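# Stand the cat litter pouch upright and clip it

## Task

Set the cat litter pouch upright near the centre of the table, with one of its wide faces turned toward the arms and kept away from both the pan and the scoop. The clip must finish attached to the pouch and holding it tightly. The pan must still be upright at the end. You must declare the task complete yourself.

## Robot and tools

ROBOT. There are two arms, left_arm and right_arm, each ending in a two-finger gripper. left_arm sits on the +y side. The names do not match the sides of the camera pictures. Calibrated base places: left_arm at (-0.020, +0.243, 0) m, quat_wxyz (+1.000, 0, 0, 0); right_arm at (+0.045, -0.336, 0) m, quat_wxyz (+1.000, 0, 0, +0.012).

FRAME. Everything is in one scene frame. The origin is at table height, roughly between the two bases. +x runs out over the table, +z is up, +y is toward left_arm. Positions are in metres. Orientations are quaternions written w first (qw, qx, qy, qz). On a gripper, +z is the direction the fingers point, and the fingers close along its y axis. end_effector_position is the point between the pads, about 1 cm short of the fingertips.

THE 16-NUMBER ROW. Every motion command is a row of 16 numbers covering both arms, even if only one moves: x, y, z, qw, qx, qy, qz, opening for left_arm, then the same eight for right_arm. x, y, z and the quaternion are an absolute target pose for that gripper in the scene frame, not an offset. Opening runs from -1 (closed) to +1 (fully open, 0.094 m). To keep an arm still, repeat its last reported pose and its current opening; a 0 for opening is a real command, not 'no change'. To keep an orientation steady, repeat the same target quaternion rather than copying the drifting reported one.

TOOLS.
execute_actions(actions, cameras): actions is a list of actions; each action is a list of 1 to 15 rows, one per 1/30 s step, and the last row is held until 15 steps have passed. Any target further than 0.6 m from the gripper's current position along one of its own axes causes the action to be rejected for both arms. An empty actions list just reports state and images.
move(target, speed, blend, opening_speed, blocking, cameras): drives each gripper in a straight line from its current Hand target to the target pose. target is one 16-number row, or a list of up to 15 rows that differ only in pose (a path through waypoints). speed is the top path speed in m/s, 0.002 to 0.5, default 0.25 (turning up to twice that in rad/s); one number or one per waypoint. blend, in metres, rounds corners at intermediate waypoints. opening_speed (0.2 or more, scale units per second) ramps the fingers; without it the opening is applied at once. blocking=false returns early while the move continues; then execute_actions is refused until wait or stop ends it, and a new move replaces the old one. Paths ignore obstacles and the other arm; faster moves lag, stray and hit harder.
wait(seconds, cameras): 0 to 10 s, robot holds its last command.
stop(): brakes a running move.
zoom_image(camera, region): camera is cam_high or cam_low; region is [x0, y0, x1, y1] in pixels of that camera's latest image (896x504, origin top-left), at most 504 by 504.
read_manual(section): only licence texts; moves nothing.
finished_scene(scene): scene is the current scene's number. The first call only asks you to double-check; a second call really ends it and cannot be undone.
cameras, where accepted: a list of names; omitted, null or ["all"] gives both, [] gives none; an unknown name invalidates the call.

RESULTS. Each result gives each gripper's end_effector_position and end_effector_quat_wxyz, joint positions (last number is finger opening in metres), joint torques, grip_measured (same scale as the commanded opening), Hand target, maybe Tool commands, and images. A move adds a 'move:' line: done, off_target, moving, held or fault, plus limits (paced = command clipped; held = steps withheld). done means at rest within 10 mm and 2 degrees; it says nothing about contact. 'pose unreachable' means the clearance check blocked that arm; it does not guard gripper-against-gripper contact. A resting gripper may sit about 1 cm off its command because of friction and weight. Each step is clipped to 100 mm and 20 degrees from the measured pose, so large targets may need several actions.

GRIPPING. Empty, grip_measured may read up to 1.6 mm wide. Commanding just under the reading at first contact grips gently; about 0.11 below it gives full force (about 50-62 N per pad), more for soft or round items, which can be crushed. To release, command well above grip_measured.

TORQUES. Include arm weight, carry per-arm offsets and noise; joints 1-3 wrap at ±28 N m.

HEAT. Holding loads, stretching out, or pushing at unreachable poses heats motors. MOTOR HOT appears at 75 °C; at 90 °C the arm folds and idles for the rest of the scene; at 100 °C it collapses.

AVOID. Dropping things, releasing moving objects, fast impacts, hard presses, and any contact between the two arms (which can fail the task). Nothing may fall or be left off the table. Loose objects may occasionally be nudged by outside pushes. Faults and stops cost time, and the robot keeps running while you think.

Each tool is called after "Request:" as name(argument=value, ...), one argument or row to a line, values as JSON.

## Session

Request:
execute_actions(
  actions=[],
)

Scene clock: 0.00 s.
left_arm: end_effector_position=(+0.1519, +0.5698, +0.2659) grip_measured=+1.000 end_effector_quat_wxyz=(+0.338, -0.338, +0.681, +0.554) | right_arm: end_effector_position=(+0.6353, -0.0179, +0.2438) grip_measured=+1.000 end_effector_quat_wxyz=(+0.546, -0.363, +0.743, -0.134)
Joint positions: left_arm=[0.766 1.104 0.682 0.213 -0.708 0.426 0.094] | right_arm=[0.557 2.307 2.156 -0.25 0.34 -0.554 0.094]
Joint velocities: left_arm=[-0.007 0.002 0.002 0.022 0.007 -0.037 0] | right_arm=[-0.002 -0.002 -0.007 -0.066 -0.007 -0.051 0]
Joint torques (N m): no reading
Motor temperatures (°C): left_arm=[29 30 33 30 28 30 28] | right_arm=[27 34 32 28 26 27 28]
Heat: left arm: 33 °C; right arm: 34 °C.
Hand target: left_arm +0.1513, +0.5695, +0.2713; +0.343, -0.341, +0.676, +0.555 | right_arm +0.6347, -0.0183, +0.2517; +0.552, -0.358, +0.742, -0.131
Tool commands: left_gripper/opening=+1.0 right_gripper/opening=+1.0

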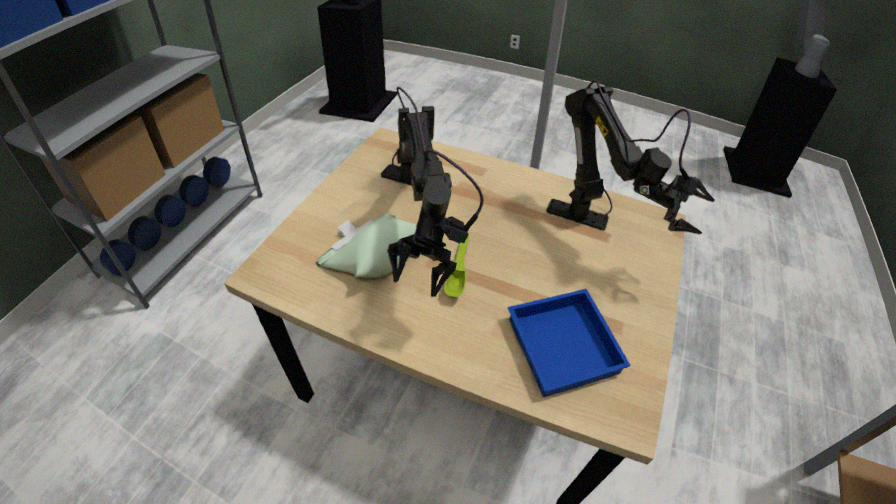

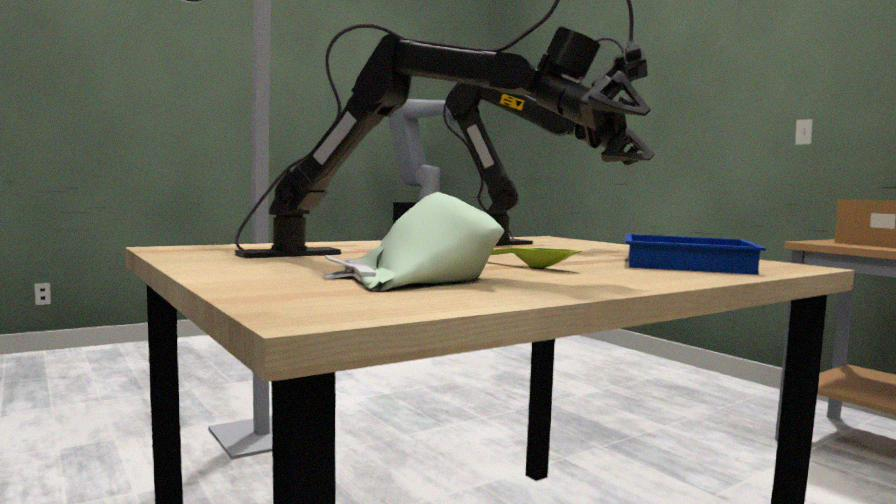

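Request:
zoom_image(
  camera="cam_high",
  region=[290, 190, 530, 325],
)

Request:
zoom_image(
  camera="cam_low",
  region=[300, 170, 620, 320],
)

Request:
zoom_image(
  camera="cam_high",
  region=[470, 260, 690, 420],
)

Scaled by 2.100.

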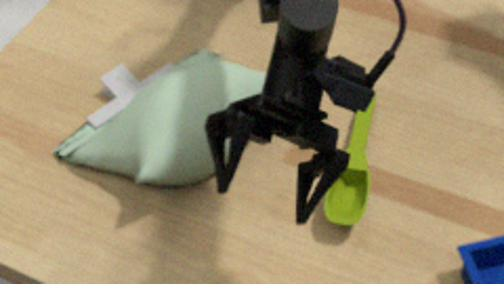

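Scaled by 1.575.

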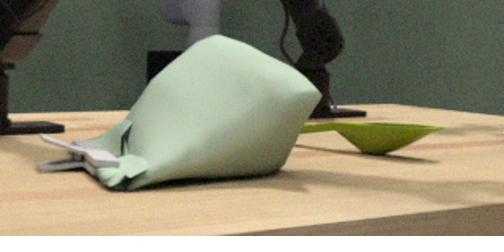

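Scaled by 2.291.

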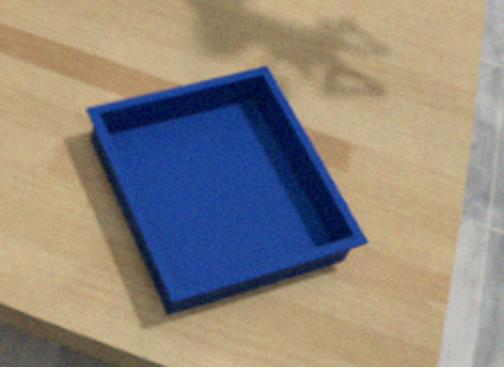

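Request:
move(
  target=[0.1513, 0.5695, 0.2713, 0.343, -0.341, 0.676, 0.555, 1.0, 0.24, -0.16, 0.30, 0.4645, -0.320, 0.8046, 0.185, 1.0],
  speed=0.4,
)

Scene clock: 4.20 s.
left_arm: end_effector_position=(+0.1519, +0.5698, +0.2659) grip_measured=+1.000 end_effector_quat_wxyz=(+0.338, -0.338, +0.681, +0.554) | right_arm: end_effector_position=(+0.2405, -0.1552, +0.3116) grip_measured=+1.000 end_effector_quat_wxyz=(+0.476, -0.314, +0.801, +0.184)
Joint positions: left_arm=[0.766 1.104 0.682 0.213 -0.708 0.426 0.094] | right_arm=[0.718 0.771 1.063 -0.791 0 -0.005 0.094]
Joint velocities: left_arm=[0.022 -0.012 0.002 -0.007 0.037 -0.007 0] | right_arm=[-0.007 -0.017 -0.017 -0.007 -0.037 -0.022 0]
Joint torques (N m): left_arm=[0.2 -2.99 8.13 1.93 -0.14 -0.08] | right_arm=[0.54 -0.1 5.27 1.53 -0.18 0.01]
Motor temperatures (°C): left_arm=[29 30 35 31 28 30 28] | right_arm=[27 37 33 29 26 27 28]
Heat: left arm: 35 °C; right arm: 37 °C.
Hand target: left_arm +0.1514, +0.5696, +0.2713; +0.343, -0.341, +0.676, +0.555 | right_arm +0.2363, -0.1544, +0.3024; +0.463, -0.319, +0.806, +0.186
Off the commanded pose: left_arm 0.005 m, 1 deg | right_arm 0.013 m, 2 deg.
move: off_target (right_arm)

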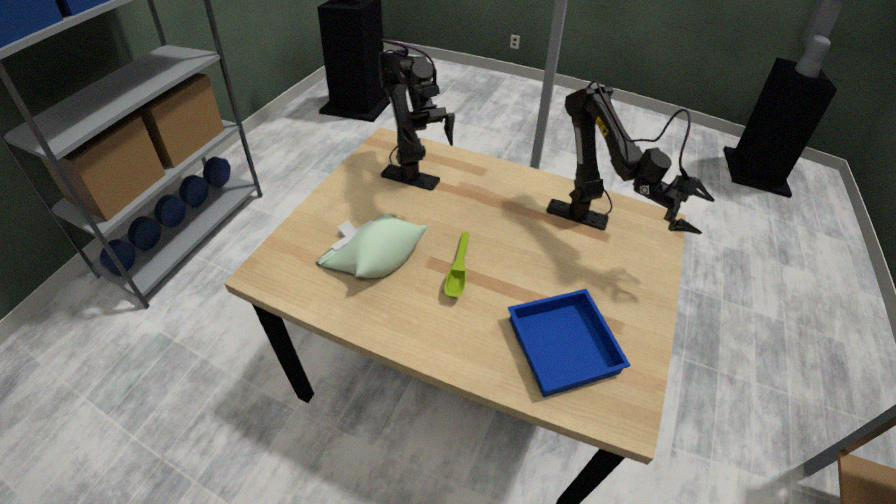

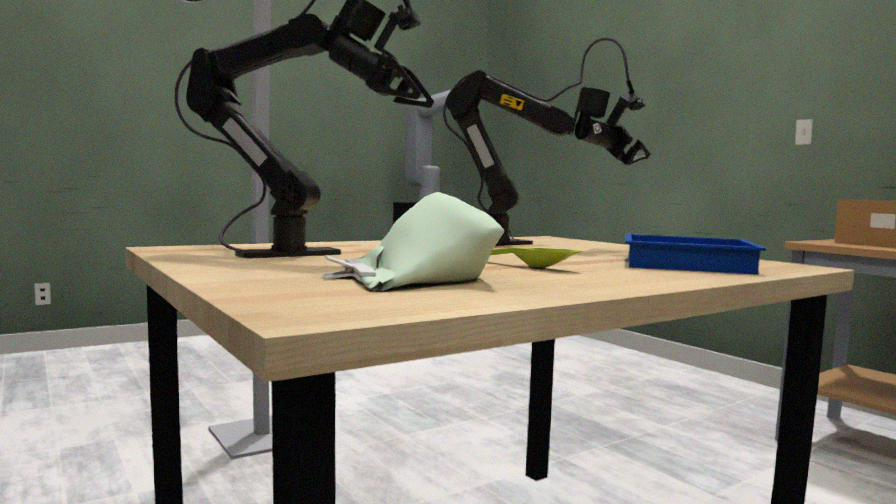

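Request:
zoom_image(
  camera="cam_high",
  region=[300, 195, 440, 295],
)

Request:
zoom_image(
  camera="cam_low",
  region=[310, 180, 520, 300],
)

Scaled by 3.600.

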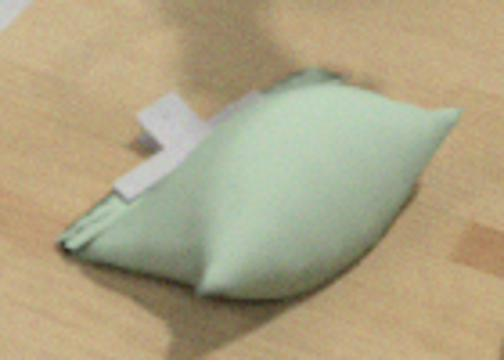

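Scaled by 2.400.

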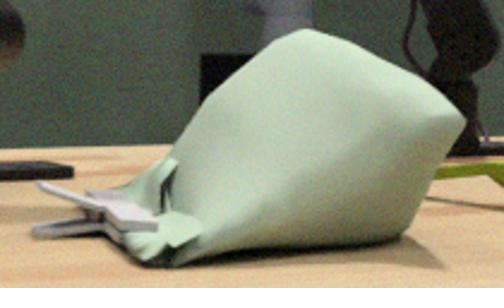

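Request:
zoom_image(
  camera="cam_high",
  region=[420, 220, 500, 310],
)

Request:
zoom_image(
  camera="cam_low",
  region=[470, 225, 610, 285],
)

Request:
zoom_image(
  camera="cam_high",
  region=[330, 195, 440, 250],
)

Scaled by 5.600.

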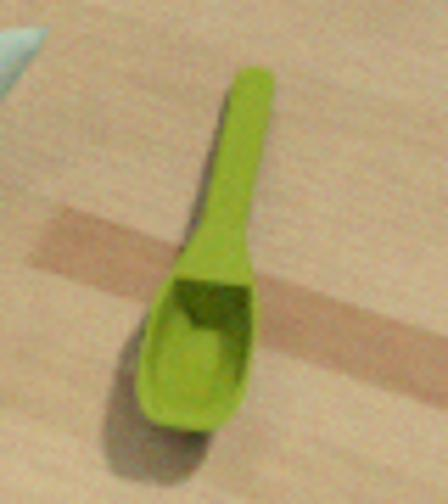

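Scaled by 3.600.

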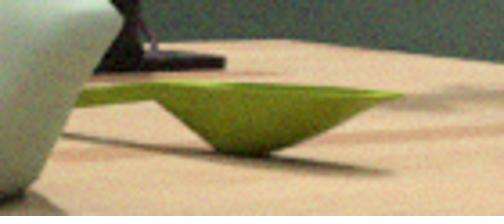

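Scaled by 4.582.

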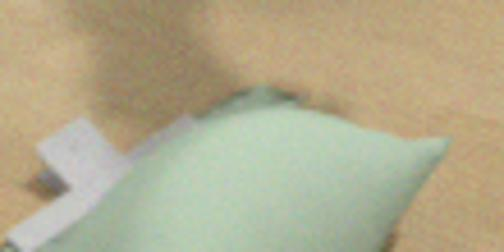

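Request:
move(
  target=[0.31, -0.031, 0.105, 0.0, -0.1071, 0.9942, 0.0, 0.0, 0.60, -0.32, 0.16, 0.2588, -0.0127, 0.9658, 0.0034, -1.0],
  speed=0.4,
)

Scene clock: 14.87 s.
left_arm: end_effector_position=(+0.2957, -0.0306, +0.1086) grip_measured=+0.001 end_effector_quat_wxyz=(-0.011, -0.124, +0.992, +0.014) | right_arm: end_effector_position=(+0.5977, -0.3217, +0.1587) grip_measured=-0.992 end_effector_quat_wxyz=(+0.266, -0.016, +0.964, +0.006)
Joint positions: left_arm=[-0.717 2.199 2.057 -1.464 -0.003 -0.967 0.047] | right_arm=[-0.003 2.207 2.132 -0.957 -0.009 -0.01 0]
Joint velocities: left_arm=[-0.007 0.002 0.002 0.007 -0.007 0.037 -0.002] | right_arm=[-0.017 0.012 0.022 -0.022 -0.066 0.007 0.001]
Joint torques (N m): left_arm=[-0.08 -9.57 8.03 0.25 -0.01 0.07] | right_arm=[-0.55 -10.37 9.25 0.99 0.02 0.06]
Motor temperatures (°C): left_arm=[29 32 37 32 28 30 28] | right_arm=[27 37 34 31 26 27 28]
Heat: left arm: 37 °C; right arm: 37 °C.
Hand target: left_arm +0.2969, -0.0320, +0.1080; -0.013, -0.122, +0.992, +0.016 | right_arm +0.6017, -0.3261, +0.1568; +0.264, -0.009, +0.964, +0.002
Off the commanded pose: left_arm 0.015 m, 3 deg | right_arm 0.003 m, 1 deg.
move: off_target (left_arm); limits=paced

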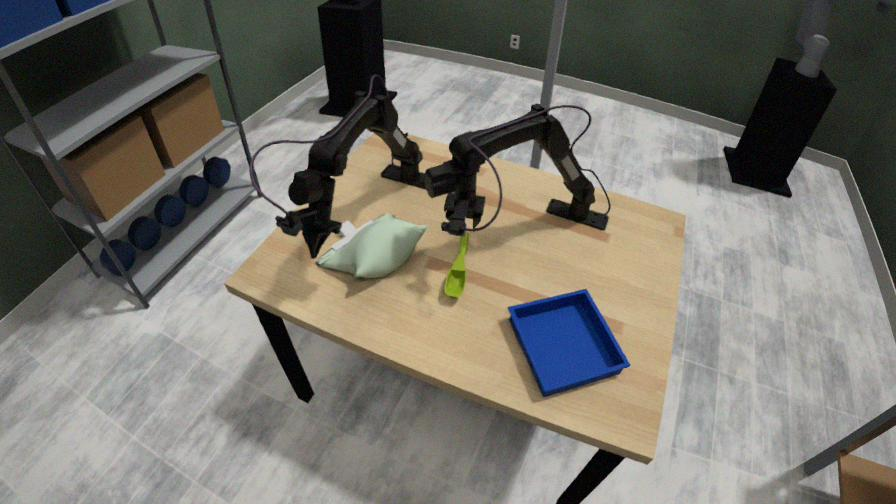

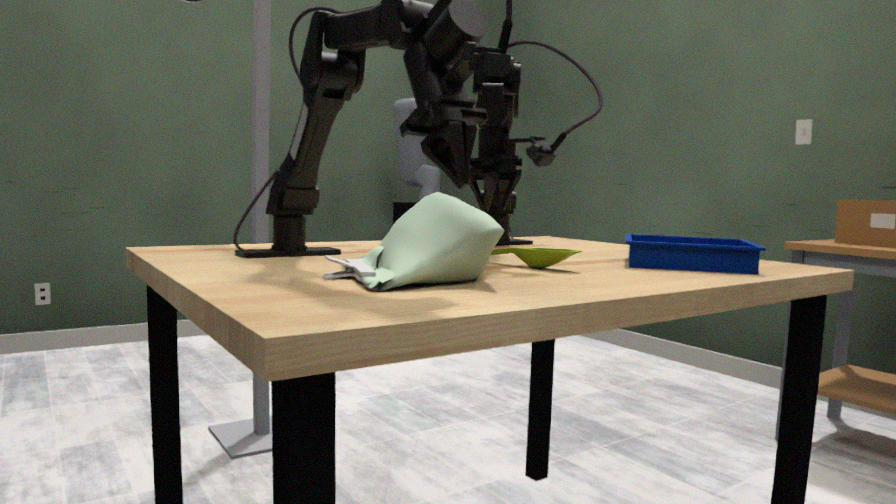

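Request:
move(
  target=[0.305, -0.035, 0.027, 0.0, -0.1071, 0.9942, 0.0, 0.0, 0.60, -0.32, 0.035, 0.2588, -0.0127, 0.9658, 0.0034, -1.0],
  speed=0.15,
)

Scene clock: 16.67 s.
left_arm: end_effector_position=(+0.3029, -0.0375, +0.0366) grip_measured=+0.001 end_effector_quat_wxyz=(+0.005, -0.106, +0.994, -0.005) | right_arm: end_effector_position=(+0.6015, -0.3217, +0.0446) grip_measured=-0.992 end_effector_quat_wxyz=(+0.264, -0.014, +0.964, +0.006)
Joint positions: left_arm=[-0.717 2.203 1.776 -1.13 0 -0.929 0.047] | right_arm=[-0.003 2.254 1.754 -0.537 -0.008 -0.005 0]
Joint velocities: left_arm=[0.022 -0.007 -0.007 -0.022 -0.051 -0.051 -0.001] | right_arm=[-0.007 -0.012 -0.017 -0.037 0.007 0.007 0]
Joint torques (N m): left_arm=[0.49 -9.36 5.3 0.54 0.04 0.05] | right_arm=[0.49 -11.15 5.61 1.21 0.06 0.03]
Motor temperatures (°C): left_arm=[29 32 37 32 28 30 28] | right_arm=[27 38 34 31 26 27 28]
Heat: left arm: 37 °C; right arm: 38 °C.
Hand target: left_arm +0.3041, -0.0344, +0.0270; +0.000, -0.107, +0.994, +0.000 | right_arm +0.6004, -0.3201, +0.0349; +0.259, -0.013, +0.966, +0.003
Off the commanded pose: left_arm 0.010 m, 1 deg | right_arm 0.010 m, 1 deg.
move: done

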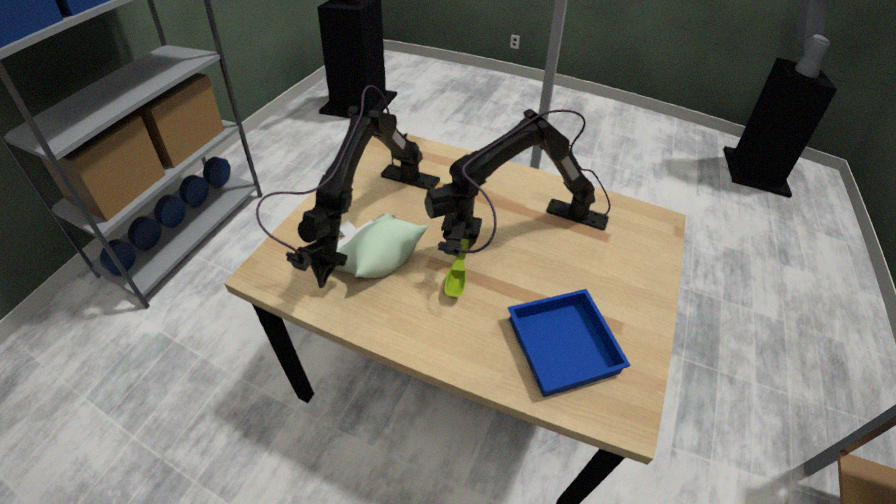

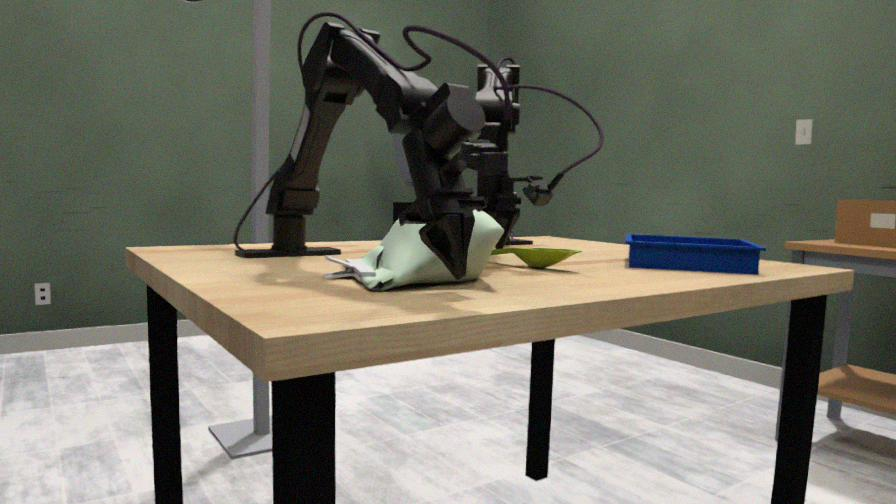

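Request:
zoom_image(
  camera="cam_high",
  region=[410, 200, 510, 300],
)

Request:
zoom_image(
  camera="cam_low",
  region=[330, 180, 600, 300],
)

Request:
zoom_image(
  camera="cam_high",
  region=[280, 205, 440, 295],
)

Scaled by 5.040.

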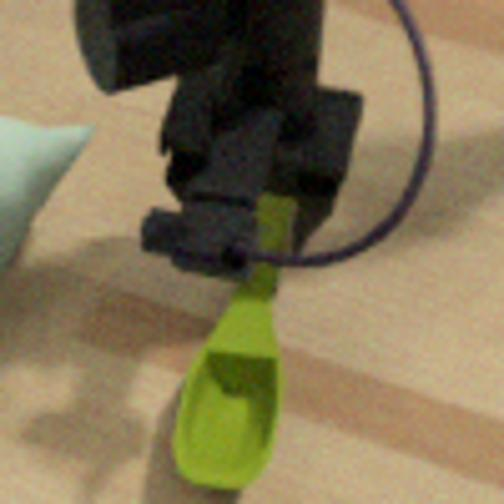

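Scaled by 1.867.

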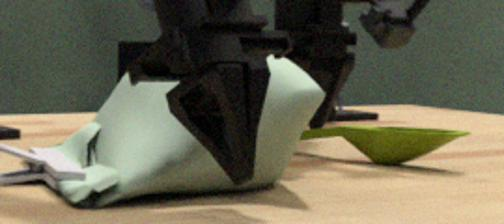

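Scaled by 3.150.

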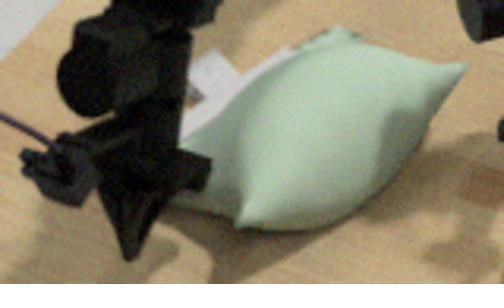

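Request:
move(
  target=[0.306, -0.033, 0.017, 0.0, -0.1071, 0.9942, 0.0, 0.0, 0.52, -0.318, 0.027, 0.2588, -0.0127, 0.9658, 0.0034, -1.0],
  speed=0.1,
)

Request:
zoom_image(
  camera="cam_high",
  region=[280, 205, 440, 295],
)

Scene clock: 18.20 s.
left_arm: end_effector_position=(+0.3055, -0.0361, +0.0283) grip_measured=+0.001 end_effector_quat_wxyz=(+0.006, -0.107, +0.994, -0.007) | right_arm: end_effector_position=(+0.5438, -0.3264, +0.0408) grip_measured=-0.992 end_effector_quat_wxyz=(+0.297, +0.000, +0.955, +0.000)
Joint positions: left_arm=[-0.711 2.21 1.755 -1.097 0 -0.924 0.047] | right_arm=[-0.003 2.01 1.309 -0.268 0.011 0.017 0]
Joint velocities: left_arm=[-0.017 -0.002 0.012 0.007 0.022 -0.066 -0.001] | right_arm=[-0.002 -0.002 0.007 -0.022 0.022 -0.022 -0.001]
Joint torques (N m): left_arm=[0.62 -9.33 5.26 0.58 -0.04 0.09] | right_arm=[1.65 -11.11 3.75 0.6 -0.12 -0.12]
Motor temperatures (°C): left_arm=[29 33 36 32 28 30 28] | right_arm=[27 38 34 31 26 27 28]
Heat: left arm: 36 °C; right arm: 38 °C.
Hand target: left_arm +0.3056, -0.0328, +0.0173; +0.000, -0.107, +0.994, +0.000 | right_arm +0.5214, -0.3173, +0.0273; +0.259, -0.013, +0.966, +0.003
Off the commanded pose: left_arm 0.012 m, 1 deg | right_arm 0.029 m, 5 deg.
move: off_target (left_arm, right_arm)

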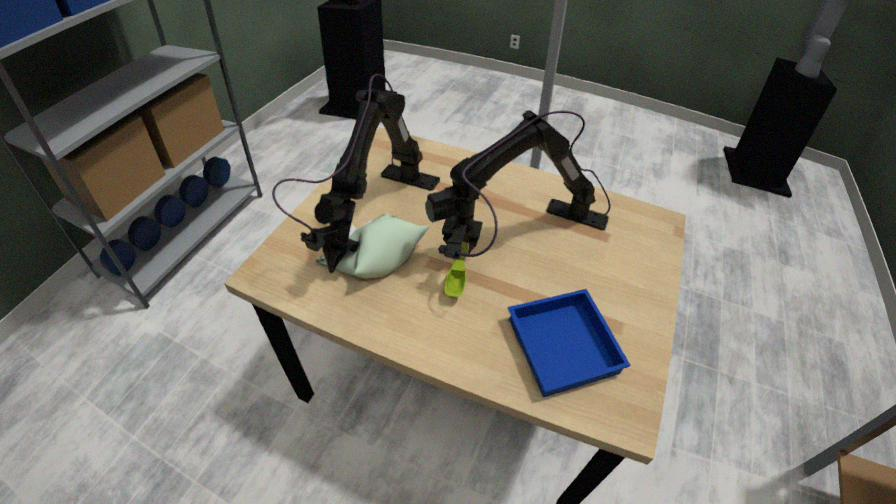

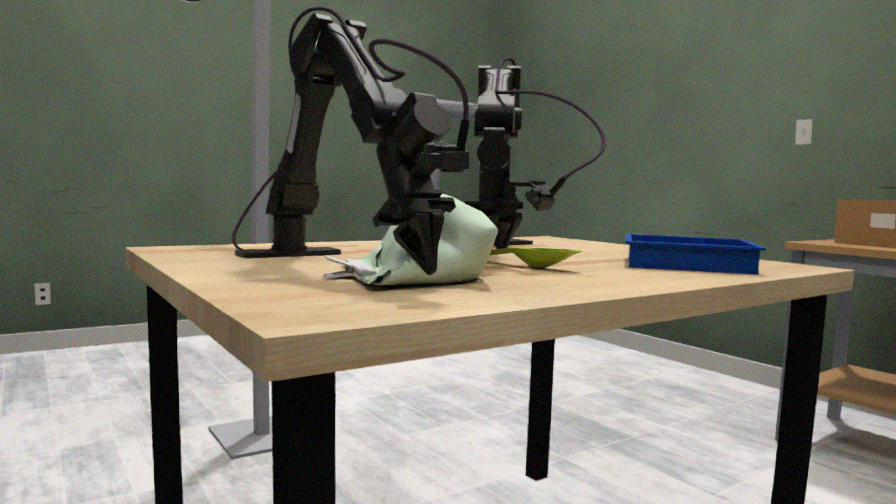

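Scaled by 3.150.

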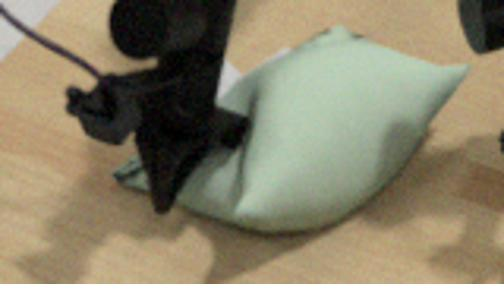

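Request:
move(
  target=[0.306, -0.033, 0.017, 0.0, -0.1071, 0.9942, 0.0, -0.75, 0.46, -0.315, 0.025, 0.2588, -0.0127, 0.9658, 0.0034, -1.0],
  speed=0.08,
)

Request:
zoom_image(
  camera="cam_high",
  region=[280, 205, 440, 295],
)

Scene clock: 19.57 s.
left_arm: end_effector_position=(+0.3058, -0.0366, +0.0283) grip_measured=-0.576 end_effector_quat_wxyz=(+0.007, -0.106, +0.994, -0.008) | right_arm: end_effector_position=(+0.4998, -0.3247, +0.0574) grip_measured=-0.992 end_effector_quat_wxyz=(+0.334, +0.000, +0.943, -0.004)
Joint positions: left_arm=[-0.711 2.21 1.755 -1.095 0.001 -0.923 0.02] | right_arm=[0.01 1.8 1.041 -0.132 0.029 0.024 0]
Joint velocities: left_arm=[0.012 -0.022 -0.007 -0.066 -0.095 0.022 -0.001] | right_arm=[-0.007 -0.007 0.002 0.066 -0.037 0.037 0.001]
Joint torques (N m): left_arm=[0.5 -9.32 5.24 0.56 -0.03 0.05] | right_arm=[2.14 -8.46 2.7 0.26 -0.18 -0.01]
Motor temperatures (°C): left_arm=[29 33 36 32 28 30 28] | right_arm=[27 39 34 31 26 27 28]
Heat: left arm: 36 °C; right arm: 39 °C.
Hand target: left_arm +0.3057, -0.0328, +0.0173; +0.000, -0.107, +0.994, +0.000 | right_arm +0.4621, -0.3149, +0.0266; +0.260, -0.012, +0.966, +0.003
Off the commanded pose: left_arm 0.012 m, 1 deg | right_arm 0.052 m, 9 deg.
move: off_target (left_arm, right_arm)

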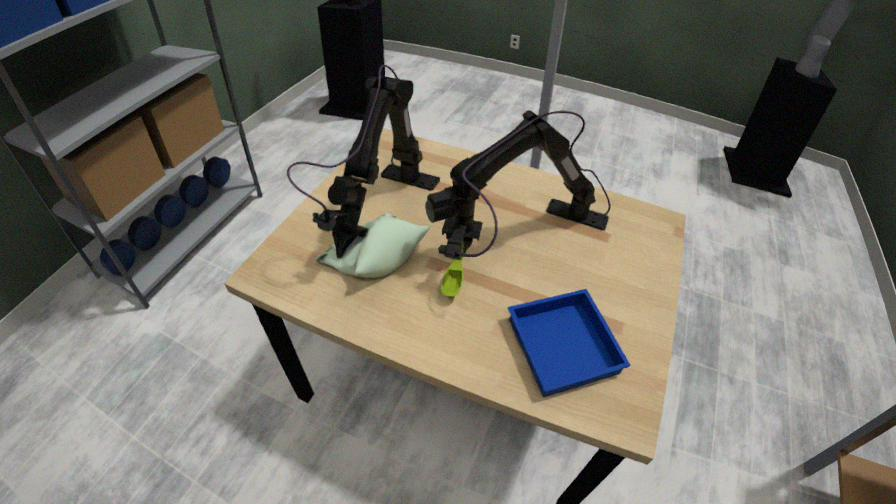

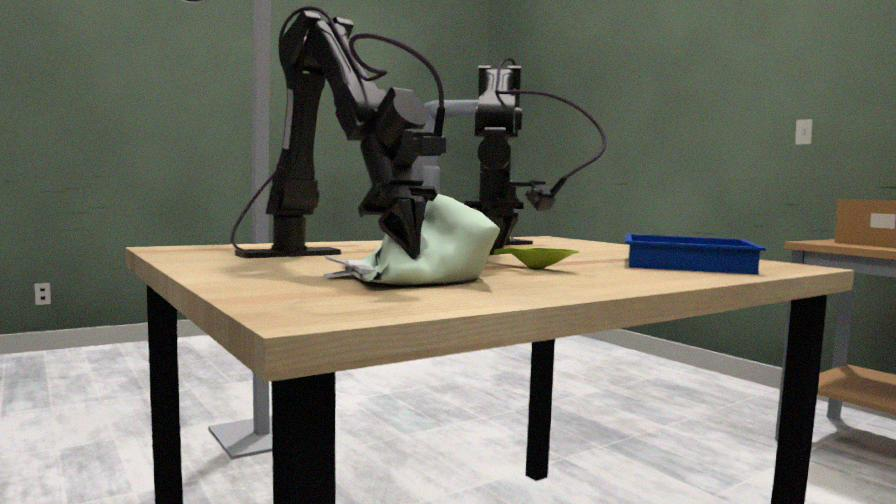

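Scaled by 3.150.

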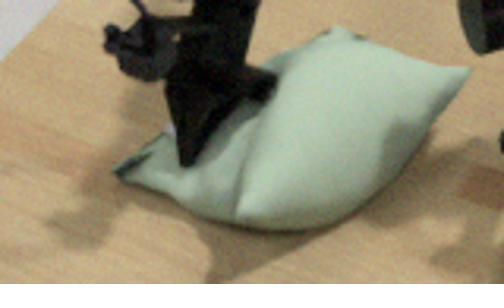

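Request:
zoom_image(
  camera="cam_low",
  region=[315, 235, 415, 295],
)

Request:
zoom_image(
  camera="cam_high",
  region=[310, 210, 370, 280],
)

Scaled by 5.040.

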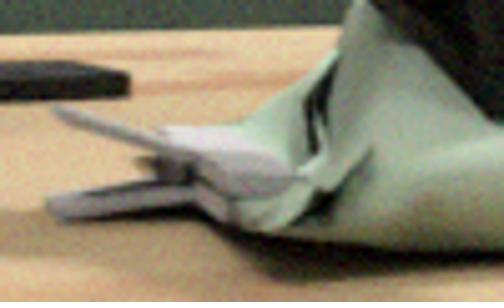

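Scaled by 7.200.

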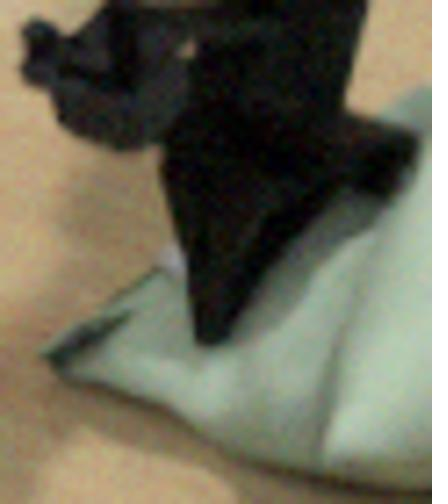

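Request:
move(
  target=[
    [0.306, -0.033, 0.10, 0.0, -0.1071, 0.9942, 0.0, -0.75, 0.49, -0.335, 0.15, 0.2588, 0.2, 0.9, 0.2, -1.0],
    [0.18, 0.14, 0.12, 0.0, -0.1071, 0.9942, 0.0, -0.75, 0.31, -0.365, 0.20, 0.2564, 0.4024, 0.7411, 0.4722, -1.0],
    [0.14, 0.40, 0.11, 0.0, -0.1071, 0.9942, 0.0, -0.75, 0.30, -0.37, 0.19, 0.2564, 0.4024, 0.7411, 0.4722, -1.0],
  ],
  speed=0.3,
  blend=0.03,
)

Scene clock: 29.73 s.
left_arm: end_effector_position=(+0.1404, +0.3890, +0.1073) grip_measured=-0.576 end_effector_quat_wxyz=(-0.007, -0.107, +0.994, -0.022) | right_arm: end_effector_position=(+0.2998, -0.3730, +0.1960) grip_measured=-0.992 end_effector_quat_wxyz=(+0.267, +0.400, +0.746, +0.460)
Joint positions: left_arm=[0.758 1.401 1.068 -1.275 0.027 0.546 0.02] | right_arm=[-0.829 1.053 0.772 -0.875 -1.077 0.43 0]
Joint velocities: left_arm=[-0.002 0.012 0.012 -0.051 0.007 0.007 0] | right_arm=[0.002 -0.002 0.002 -0.037 -0.007 -0.037 -0.001]
Joint torques (N m): left_arm=[0.5 -3.3 8.38 0.47 0.14 0.04] | right_arm=[-0.99 -1.52 5.16 0.62 -0.76 -0.2]
Motor temperatures (°C): left_arm=[29 36 36 31 28 30 29] | right_arm=[27 39 34 30 26 27 28]
Heat: left arm: 36 °C; right arm: 39 °C.
Hand target: left_arm +0.1478, +0.3951, +0.1125; +0.009, -0.108, +0.994, -0.019 | right_arm +0.2973, -0.3708, +0.1925; +0.262, +0.401, +0.743, +0.468
Off the commanded pose: left_arm 0.011 m, 3 deg | right_arm 0.007 m, 2 deg.
move: off_target (left_arm)

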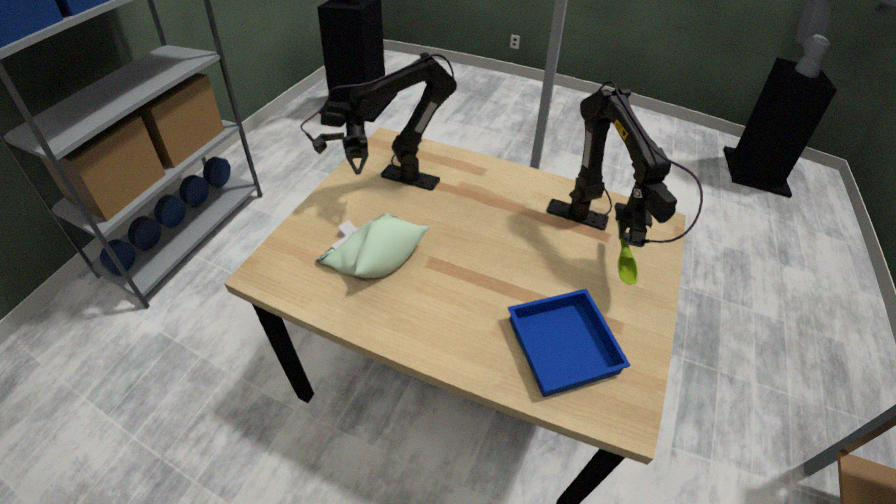

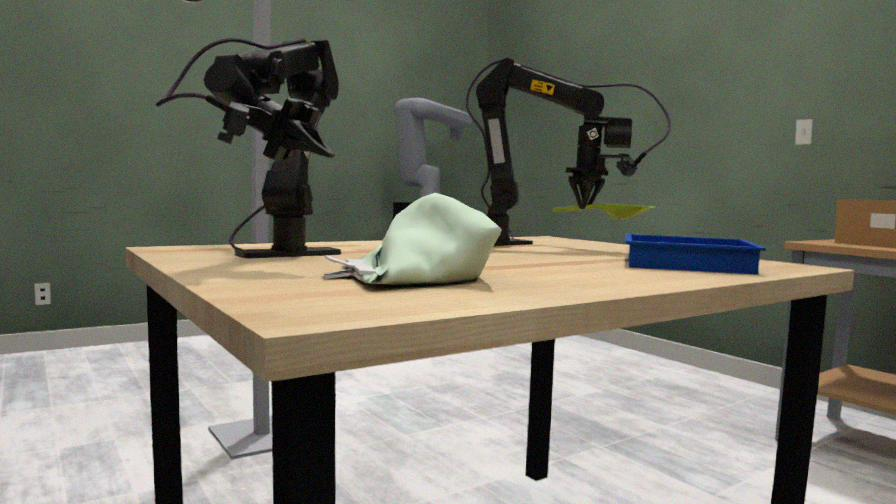

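Request:
zoom_image(
  camera="cam_high",
  region=[310, 200, 440, 290],
)

Request:
zoom_image(
  camera="cam_low",
  region=[315, 185, 515, 295],
)

Request:
zoom_image(
  camera="cam_high",
  region=[310, 205, 400, 270],
)

Scaled by 3.877.

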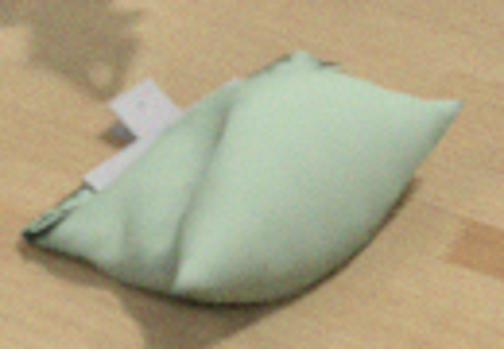

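Scaled by 2.520.

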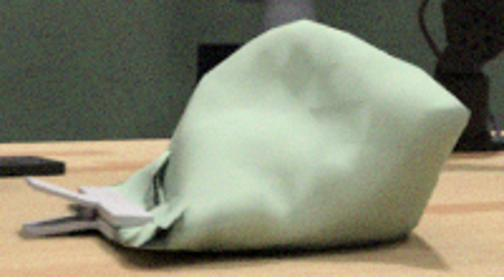

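Scaled by 5.600.

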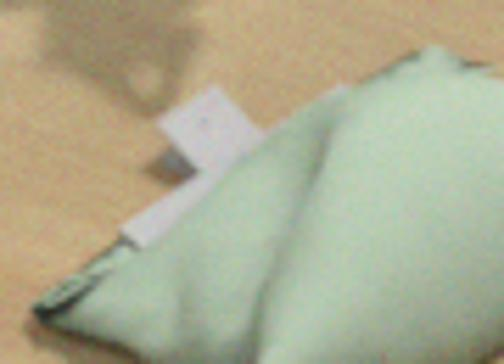

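Request:
move(
  target=[
    [0.14, 0.392, 0.06, 0.0, -0.1071, 0.9942, 0.0, -0.75, 0.315, -0.356, 0.10, 0.2646, 0.2472, 0.8160, 0.4504, -0.234],
    [0.14, 0.392, 0.022, 0.0, -0.1071, 0.9942, 0.0, -0.75, 0.315, -0.356, 0.035, 0.2646, 0.2472, 0.8160, 0.4504, -0.234],
  ],
  speed=0.12,
)

Scene clock: 37.50 s.
left_arm: end_effector_position=(+0.1389, +0.3925, +0.0265) grip_measured=-0.576 end_effector_quat_wxyz=(+0.002, -0.107, +0.994, +0.001) | right_arm: end_effector_position=(+0.3190, -0.3630, +0.0361) grip_measured=-0.236 end_effector_quat_wxyz=(+0.268, +0.254, +0.816, +0.445)
Joint positions: left_arm=[0.754 1.451 0.778 -0.893 0.002 0.539 0.02] | right_arm=[-0.733 1.605 0.473 -0.188 -1.076 0.043 0.036]
Joint velocities: left_arm=[-0.002 0.007 -0.032 0.037 -0.095 -0.007 0] | right_arm=[-0.012 0.002 -0.017 -0.022 0.037 -0.037 -0.001]
Joint torques (N m): left_arm=[-0.44 -3.19 4.83 0.58 0 -0.04] | right_arm=[1.09 -4.07 2.81 0.74 -0.7 -0.06]
Motor temperatures (°C): left_arm=[29 33 37 31 28 30 29] | right_arm=[27 37 34 30 26 27 28]
Heat: left arm: 37 °C; right arm: 37 °C.
Hand target: left_arm +0.1391, +0.3913, +0.0219; +0.000, -0.107, +0.994, +0.000 | right_arm +0.3165, -0.3571, +0.0336; +0.265, +0.249, +0.815, +0.451
Off the commanded pose: left_arm 0.005 m, 0 deg | right_arm 0.008 m, 1 deg.
move: done

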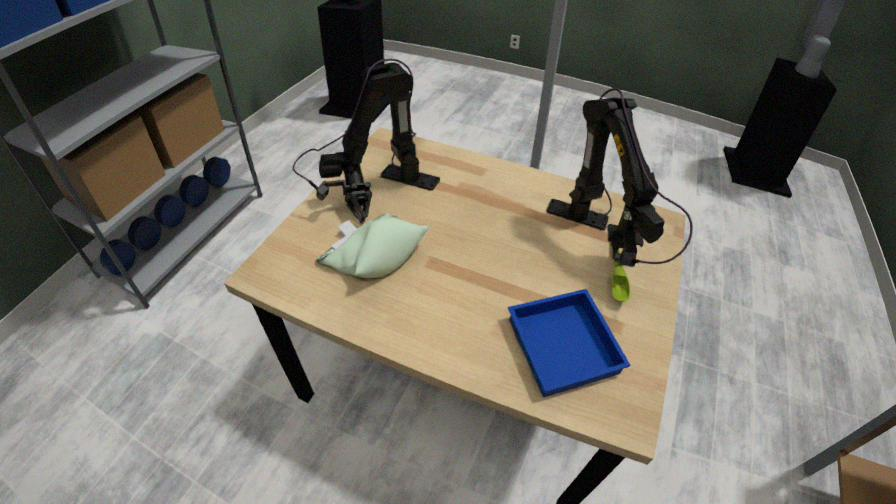

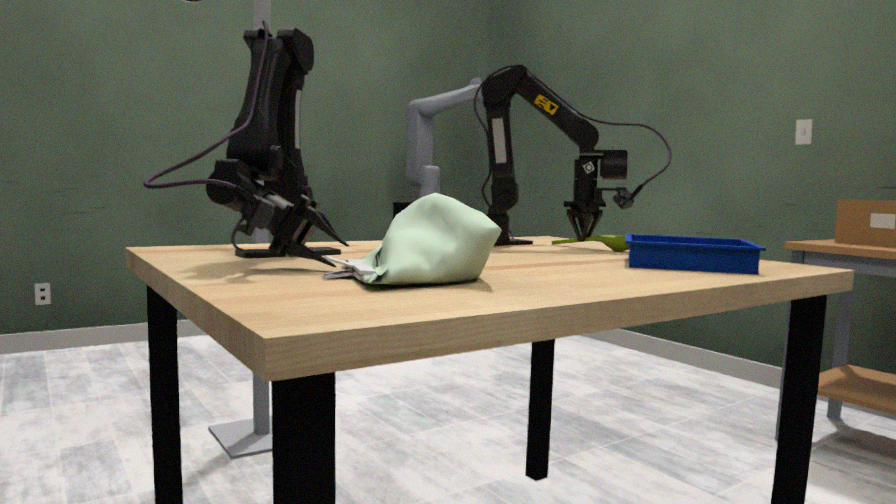

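Request:
zoom_image(
  camera="cam_high",
  region=[310, 170, 410, 260],
)

Request:
zoom_image(
  camera="cam_low",
  region=[270, 190, 420, 300],
)

Request:
zoom_image(
  camera="cam_high",
  region=[580, 210, 680, 320],
)

Scaled by 5.040.

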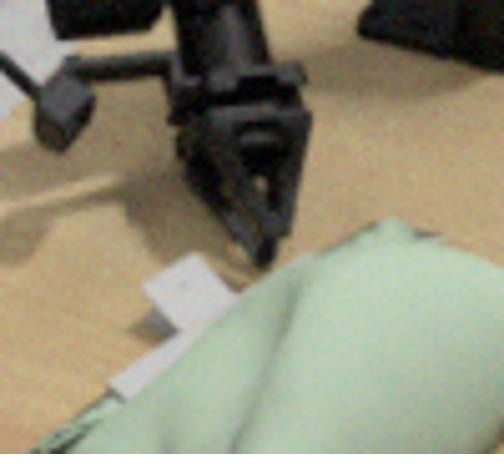

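Scaled by 3.360.

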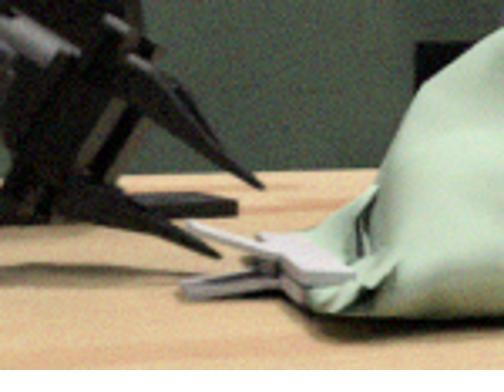

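Scaled by 4.582.

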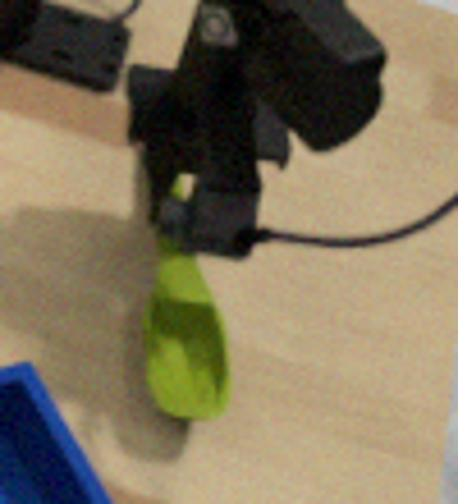

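Request:
move(
  target=[
    [0.1391, 0.3925, 0.0225, 0.0, -0.1071, 0.9942, 0.0, -0.1, 0.315, -0.365, 0.022, 0.2646, 0.2472, 0.8160, 0.4504, -0.234],
    [0.1391, 0.3925, 0.0225, 0.0, -0.1071, 0.9942, 0.0, -0.1, 0.333, -0.345, 0.023, 0.2646, 0.2472, 0.8160, 0.4504, -0.234],
  ],
  speed=0.06,
  opening_speed=0.8,
)

Request:
zoom_image(
  camera="cam_high",
  region=[330, 190, 410, 255],
)

Request:
zoom_image(
  camera="cam_low",
  region=[300, 220, 420, 300],
)

Scene clock: 40.67 s.
left_arm: end_effector_position=(+0.1388, +0.3925, +0.0258) grip_measured=-0.101 end_effector_quat_wxyz=(+0.001, -0.107, +0.994, +0.000) | right_arm: end_effector_position=(+0.3341, -0.3449, +0.0294) grip_measured=-0.236 end_effector_quat_wxyz=(+0.261, +0.250, +0.807, +0.468)
Joint positions: left_arm=[0.754 1.455 0.778 -0.892 0.002 0.539 0.042] | right_arm=[-0.638 1.668 0.437 0.05 -1.092 0.225 0.036]
Joint velocities: left_arm=[-0.017 -0.007 0.002 0.007 0.037 0.022 0.001] | right_arm=[-0.007 -0.002 0.012 0.095 -0.037 -0.081 0]
Joint torques (N m): left_arm=[-0.24 -3.29 5.2 0.58 -0.07 0.02] | right_arm=[0.87 -5.09 2.67 0.89 -0.2 -0.09]
Motor temperatures (°C): left_arm=[28 33 36 31 28 30 29] | right_arm=[27 37 34 30 26 27 28]
Heat: left arm: 36 °C; right arm: 37 °C.
Hand target: left_arm +0.1391, +0.3925, +0.0226; +0.000, -0.107, +0.994, +0.000 | right_arm +0.3330, -0.3446, +0.0233; +0.263, +0.246, +0.816, +0.452
Off the commanded pose: left_arm 0.003 m, 0 deg | right_arm 0.006 m, 2 deg.
move: done

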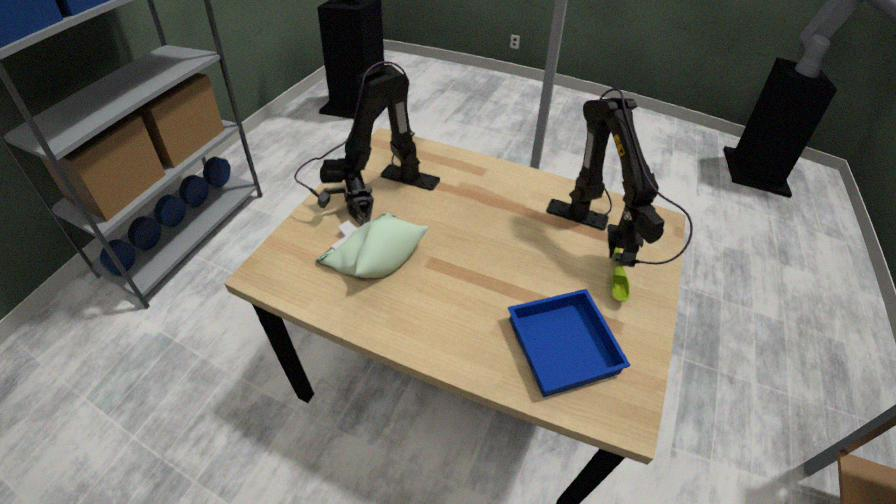

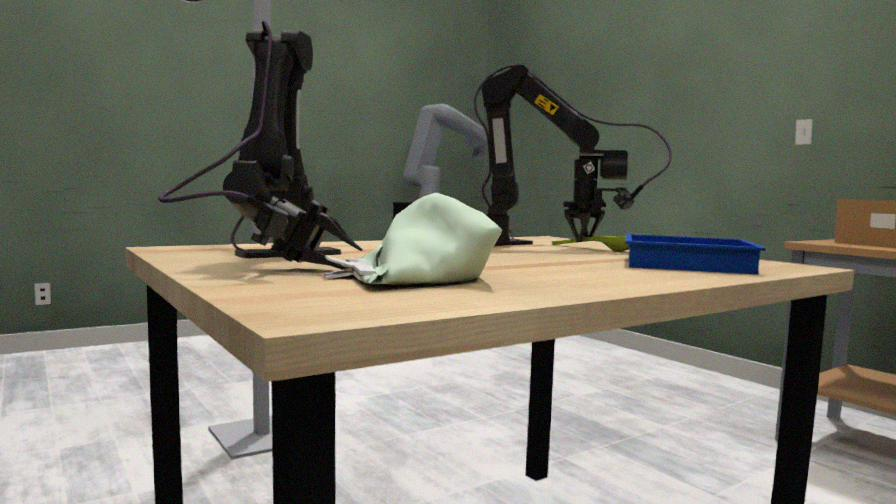

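Scaled by 6.300.

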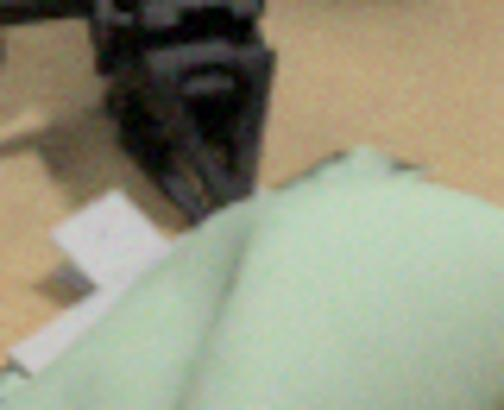

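Scaled by 4.200.

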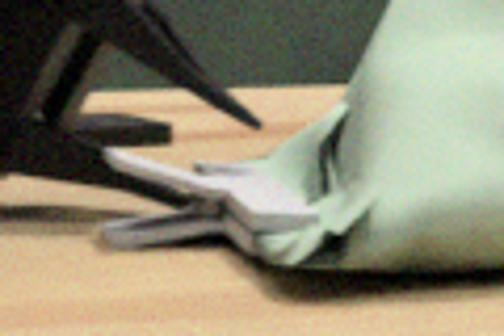

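Request:
move(
  target=[0.1391, 0.3925, 0.12, 0.0, -0.1071, 0.9942, 0.0, -0.1, 0.332, -0.346, 0.0175, 0.2646, 0.2472, 0.8160, 0.4504, -0.319],
  speed=0.1,
  cameras=["cam_low"],
)

Request:
zoom_image(
  camera="cam_low",
  region=[300, 220, 420, 300],
)

Scene clock: 43.03 s.
left_arm: end_effector_position=(+0.1377, +0.3914, +0.1112) grip_measured=-0.101 end_effector_quat_wxyz=(-0.010, -0.107, +0.994, -0.009) | right_arm: end_effector_position=(+0.3377, -0.3491, +0.0278) grip_measured=-0.317 end_effector_quat_wxyz=(+0.275, +0.243, +0.811, +0.456)
Joint positions: left_arm=[0.754 1.388 1.074 -1.283 0.002 0.539 0.042] | right_arm=[-0.638 1.673 0.432 0.097 -1.076 0.225 0.032]
Joint velocities: left_arm=[-0.007 -0.002 -0.012 -0.037 -0.022 0.007 0] | right_arm=[0.007 0.002 0.012 0.007 -0.051 -0.007 0]
Joint torques (N m): left_arm=[-0.08 -5 8.02 0.25 -0.03 0.02] | right_arm=[0.35 -3.4 2.51 0.83 -0.36 -0.22]
Motor temperatures (°C): left_arm=[28 33 36 31 28 30 29] | right_arm=[27 37 34 30 26 27 28]
Heat: left arm: 36 °C; right arm: 37 °C.
Hand target: left_arm +0.1399, +0.3932, +0.1199; +0.000, -0.107, +0.994, +0.000 | right_arm +0.3318, -0.3459, +0.0178; +0.264, +0.247, +0.816, +0.450
Off the commanded pose: left_arm 0.009 m, 2 deg | right_arm 0.012 m, 2 deg.
move: off_target (right_arm)
Images, in order (width x height): cam_low 896x504.

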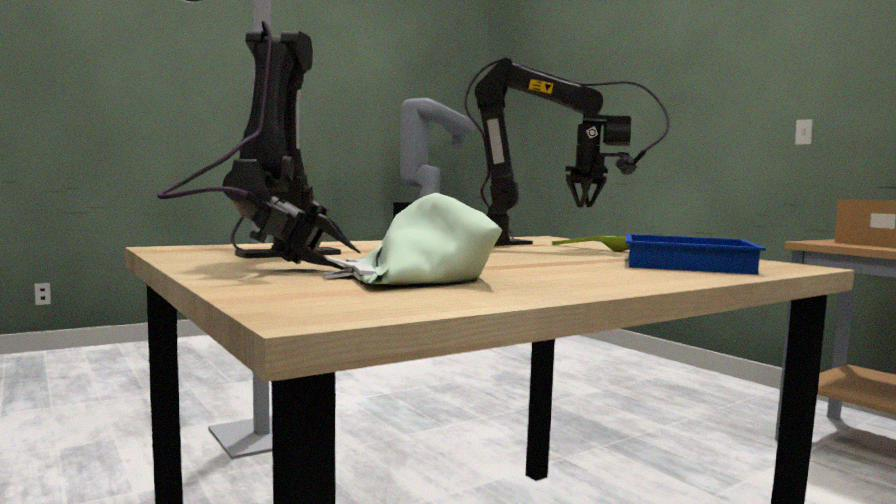

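Scaled by 4.200.

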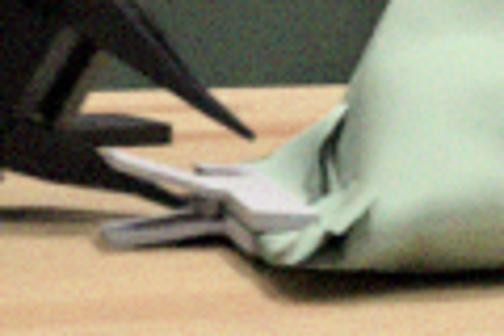

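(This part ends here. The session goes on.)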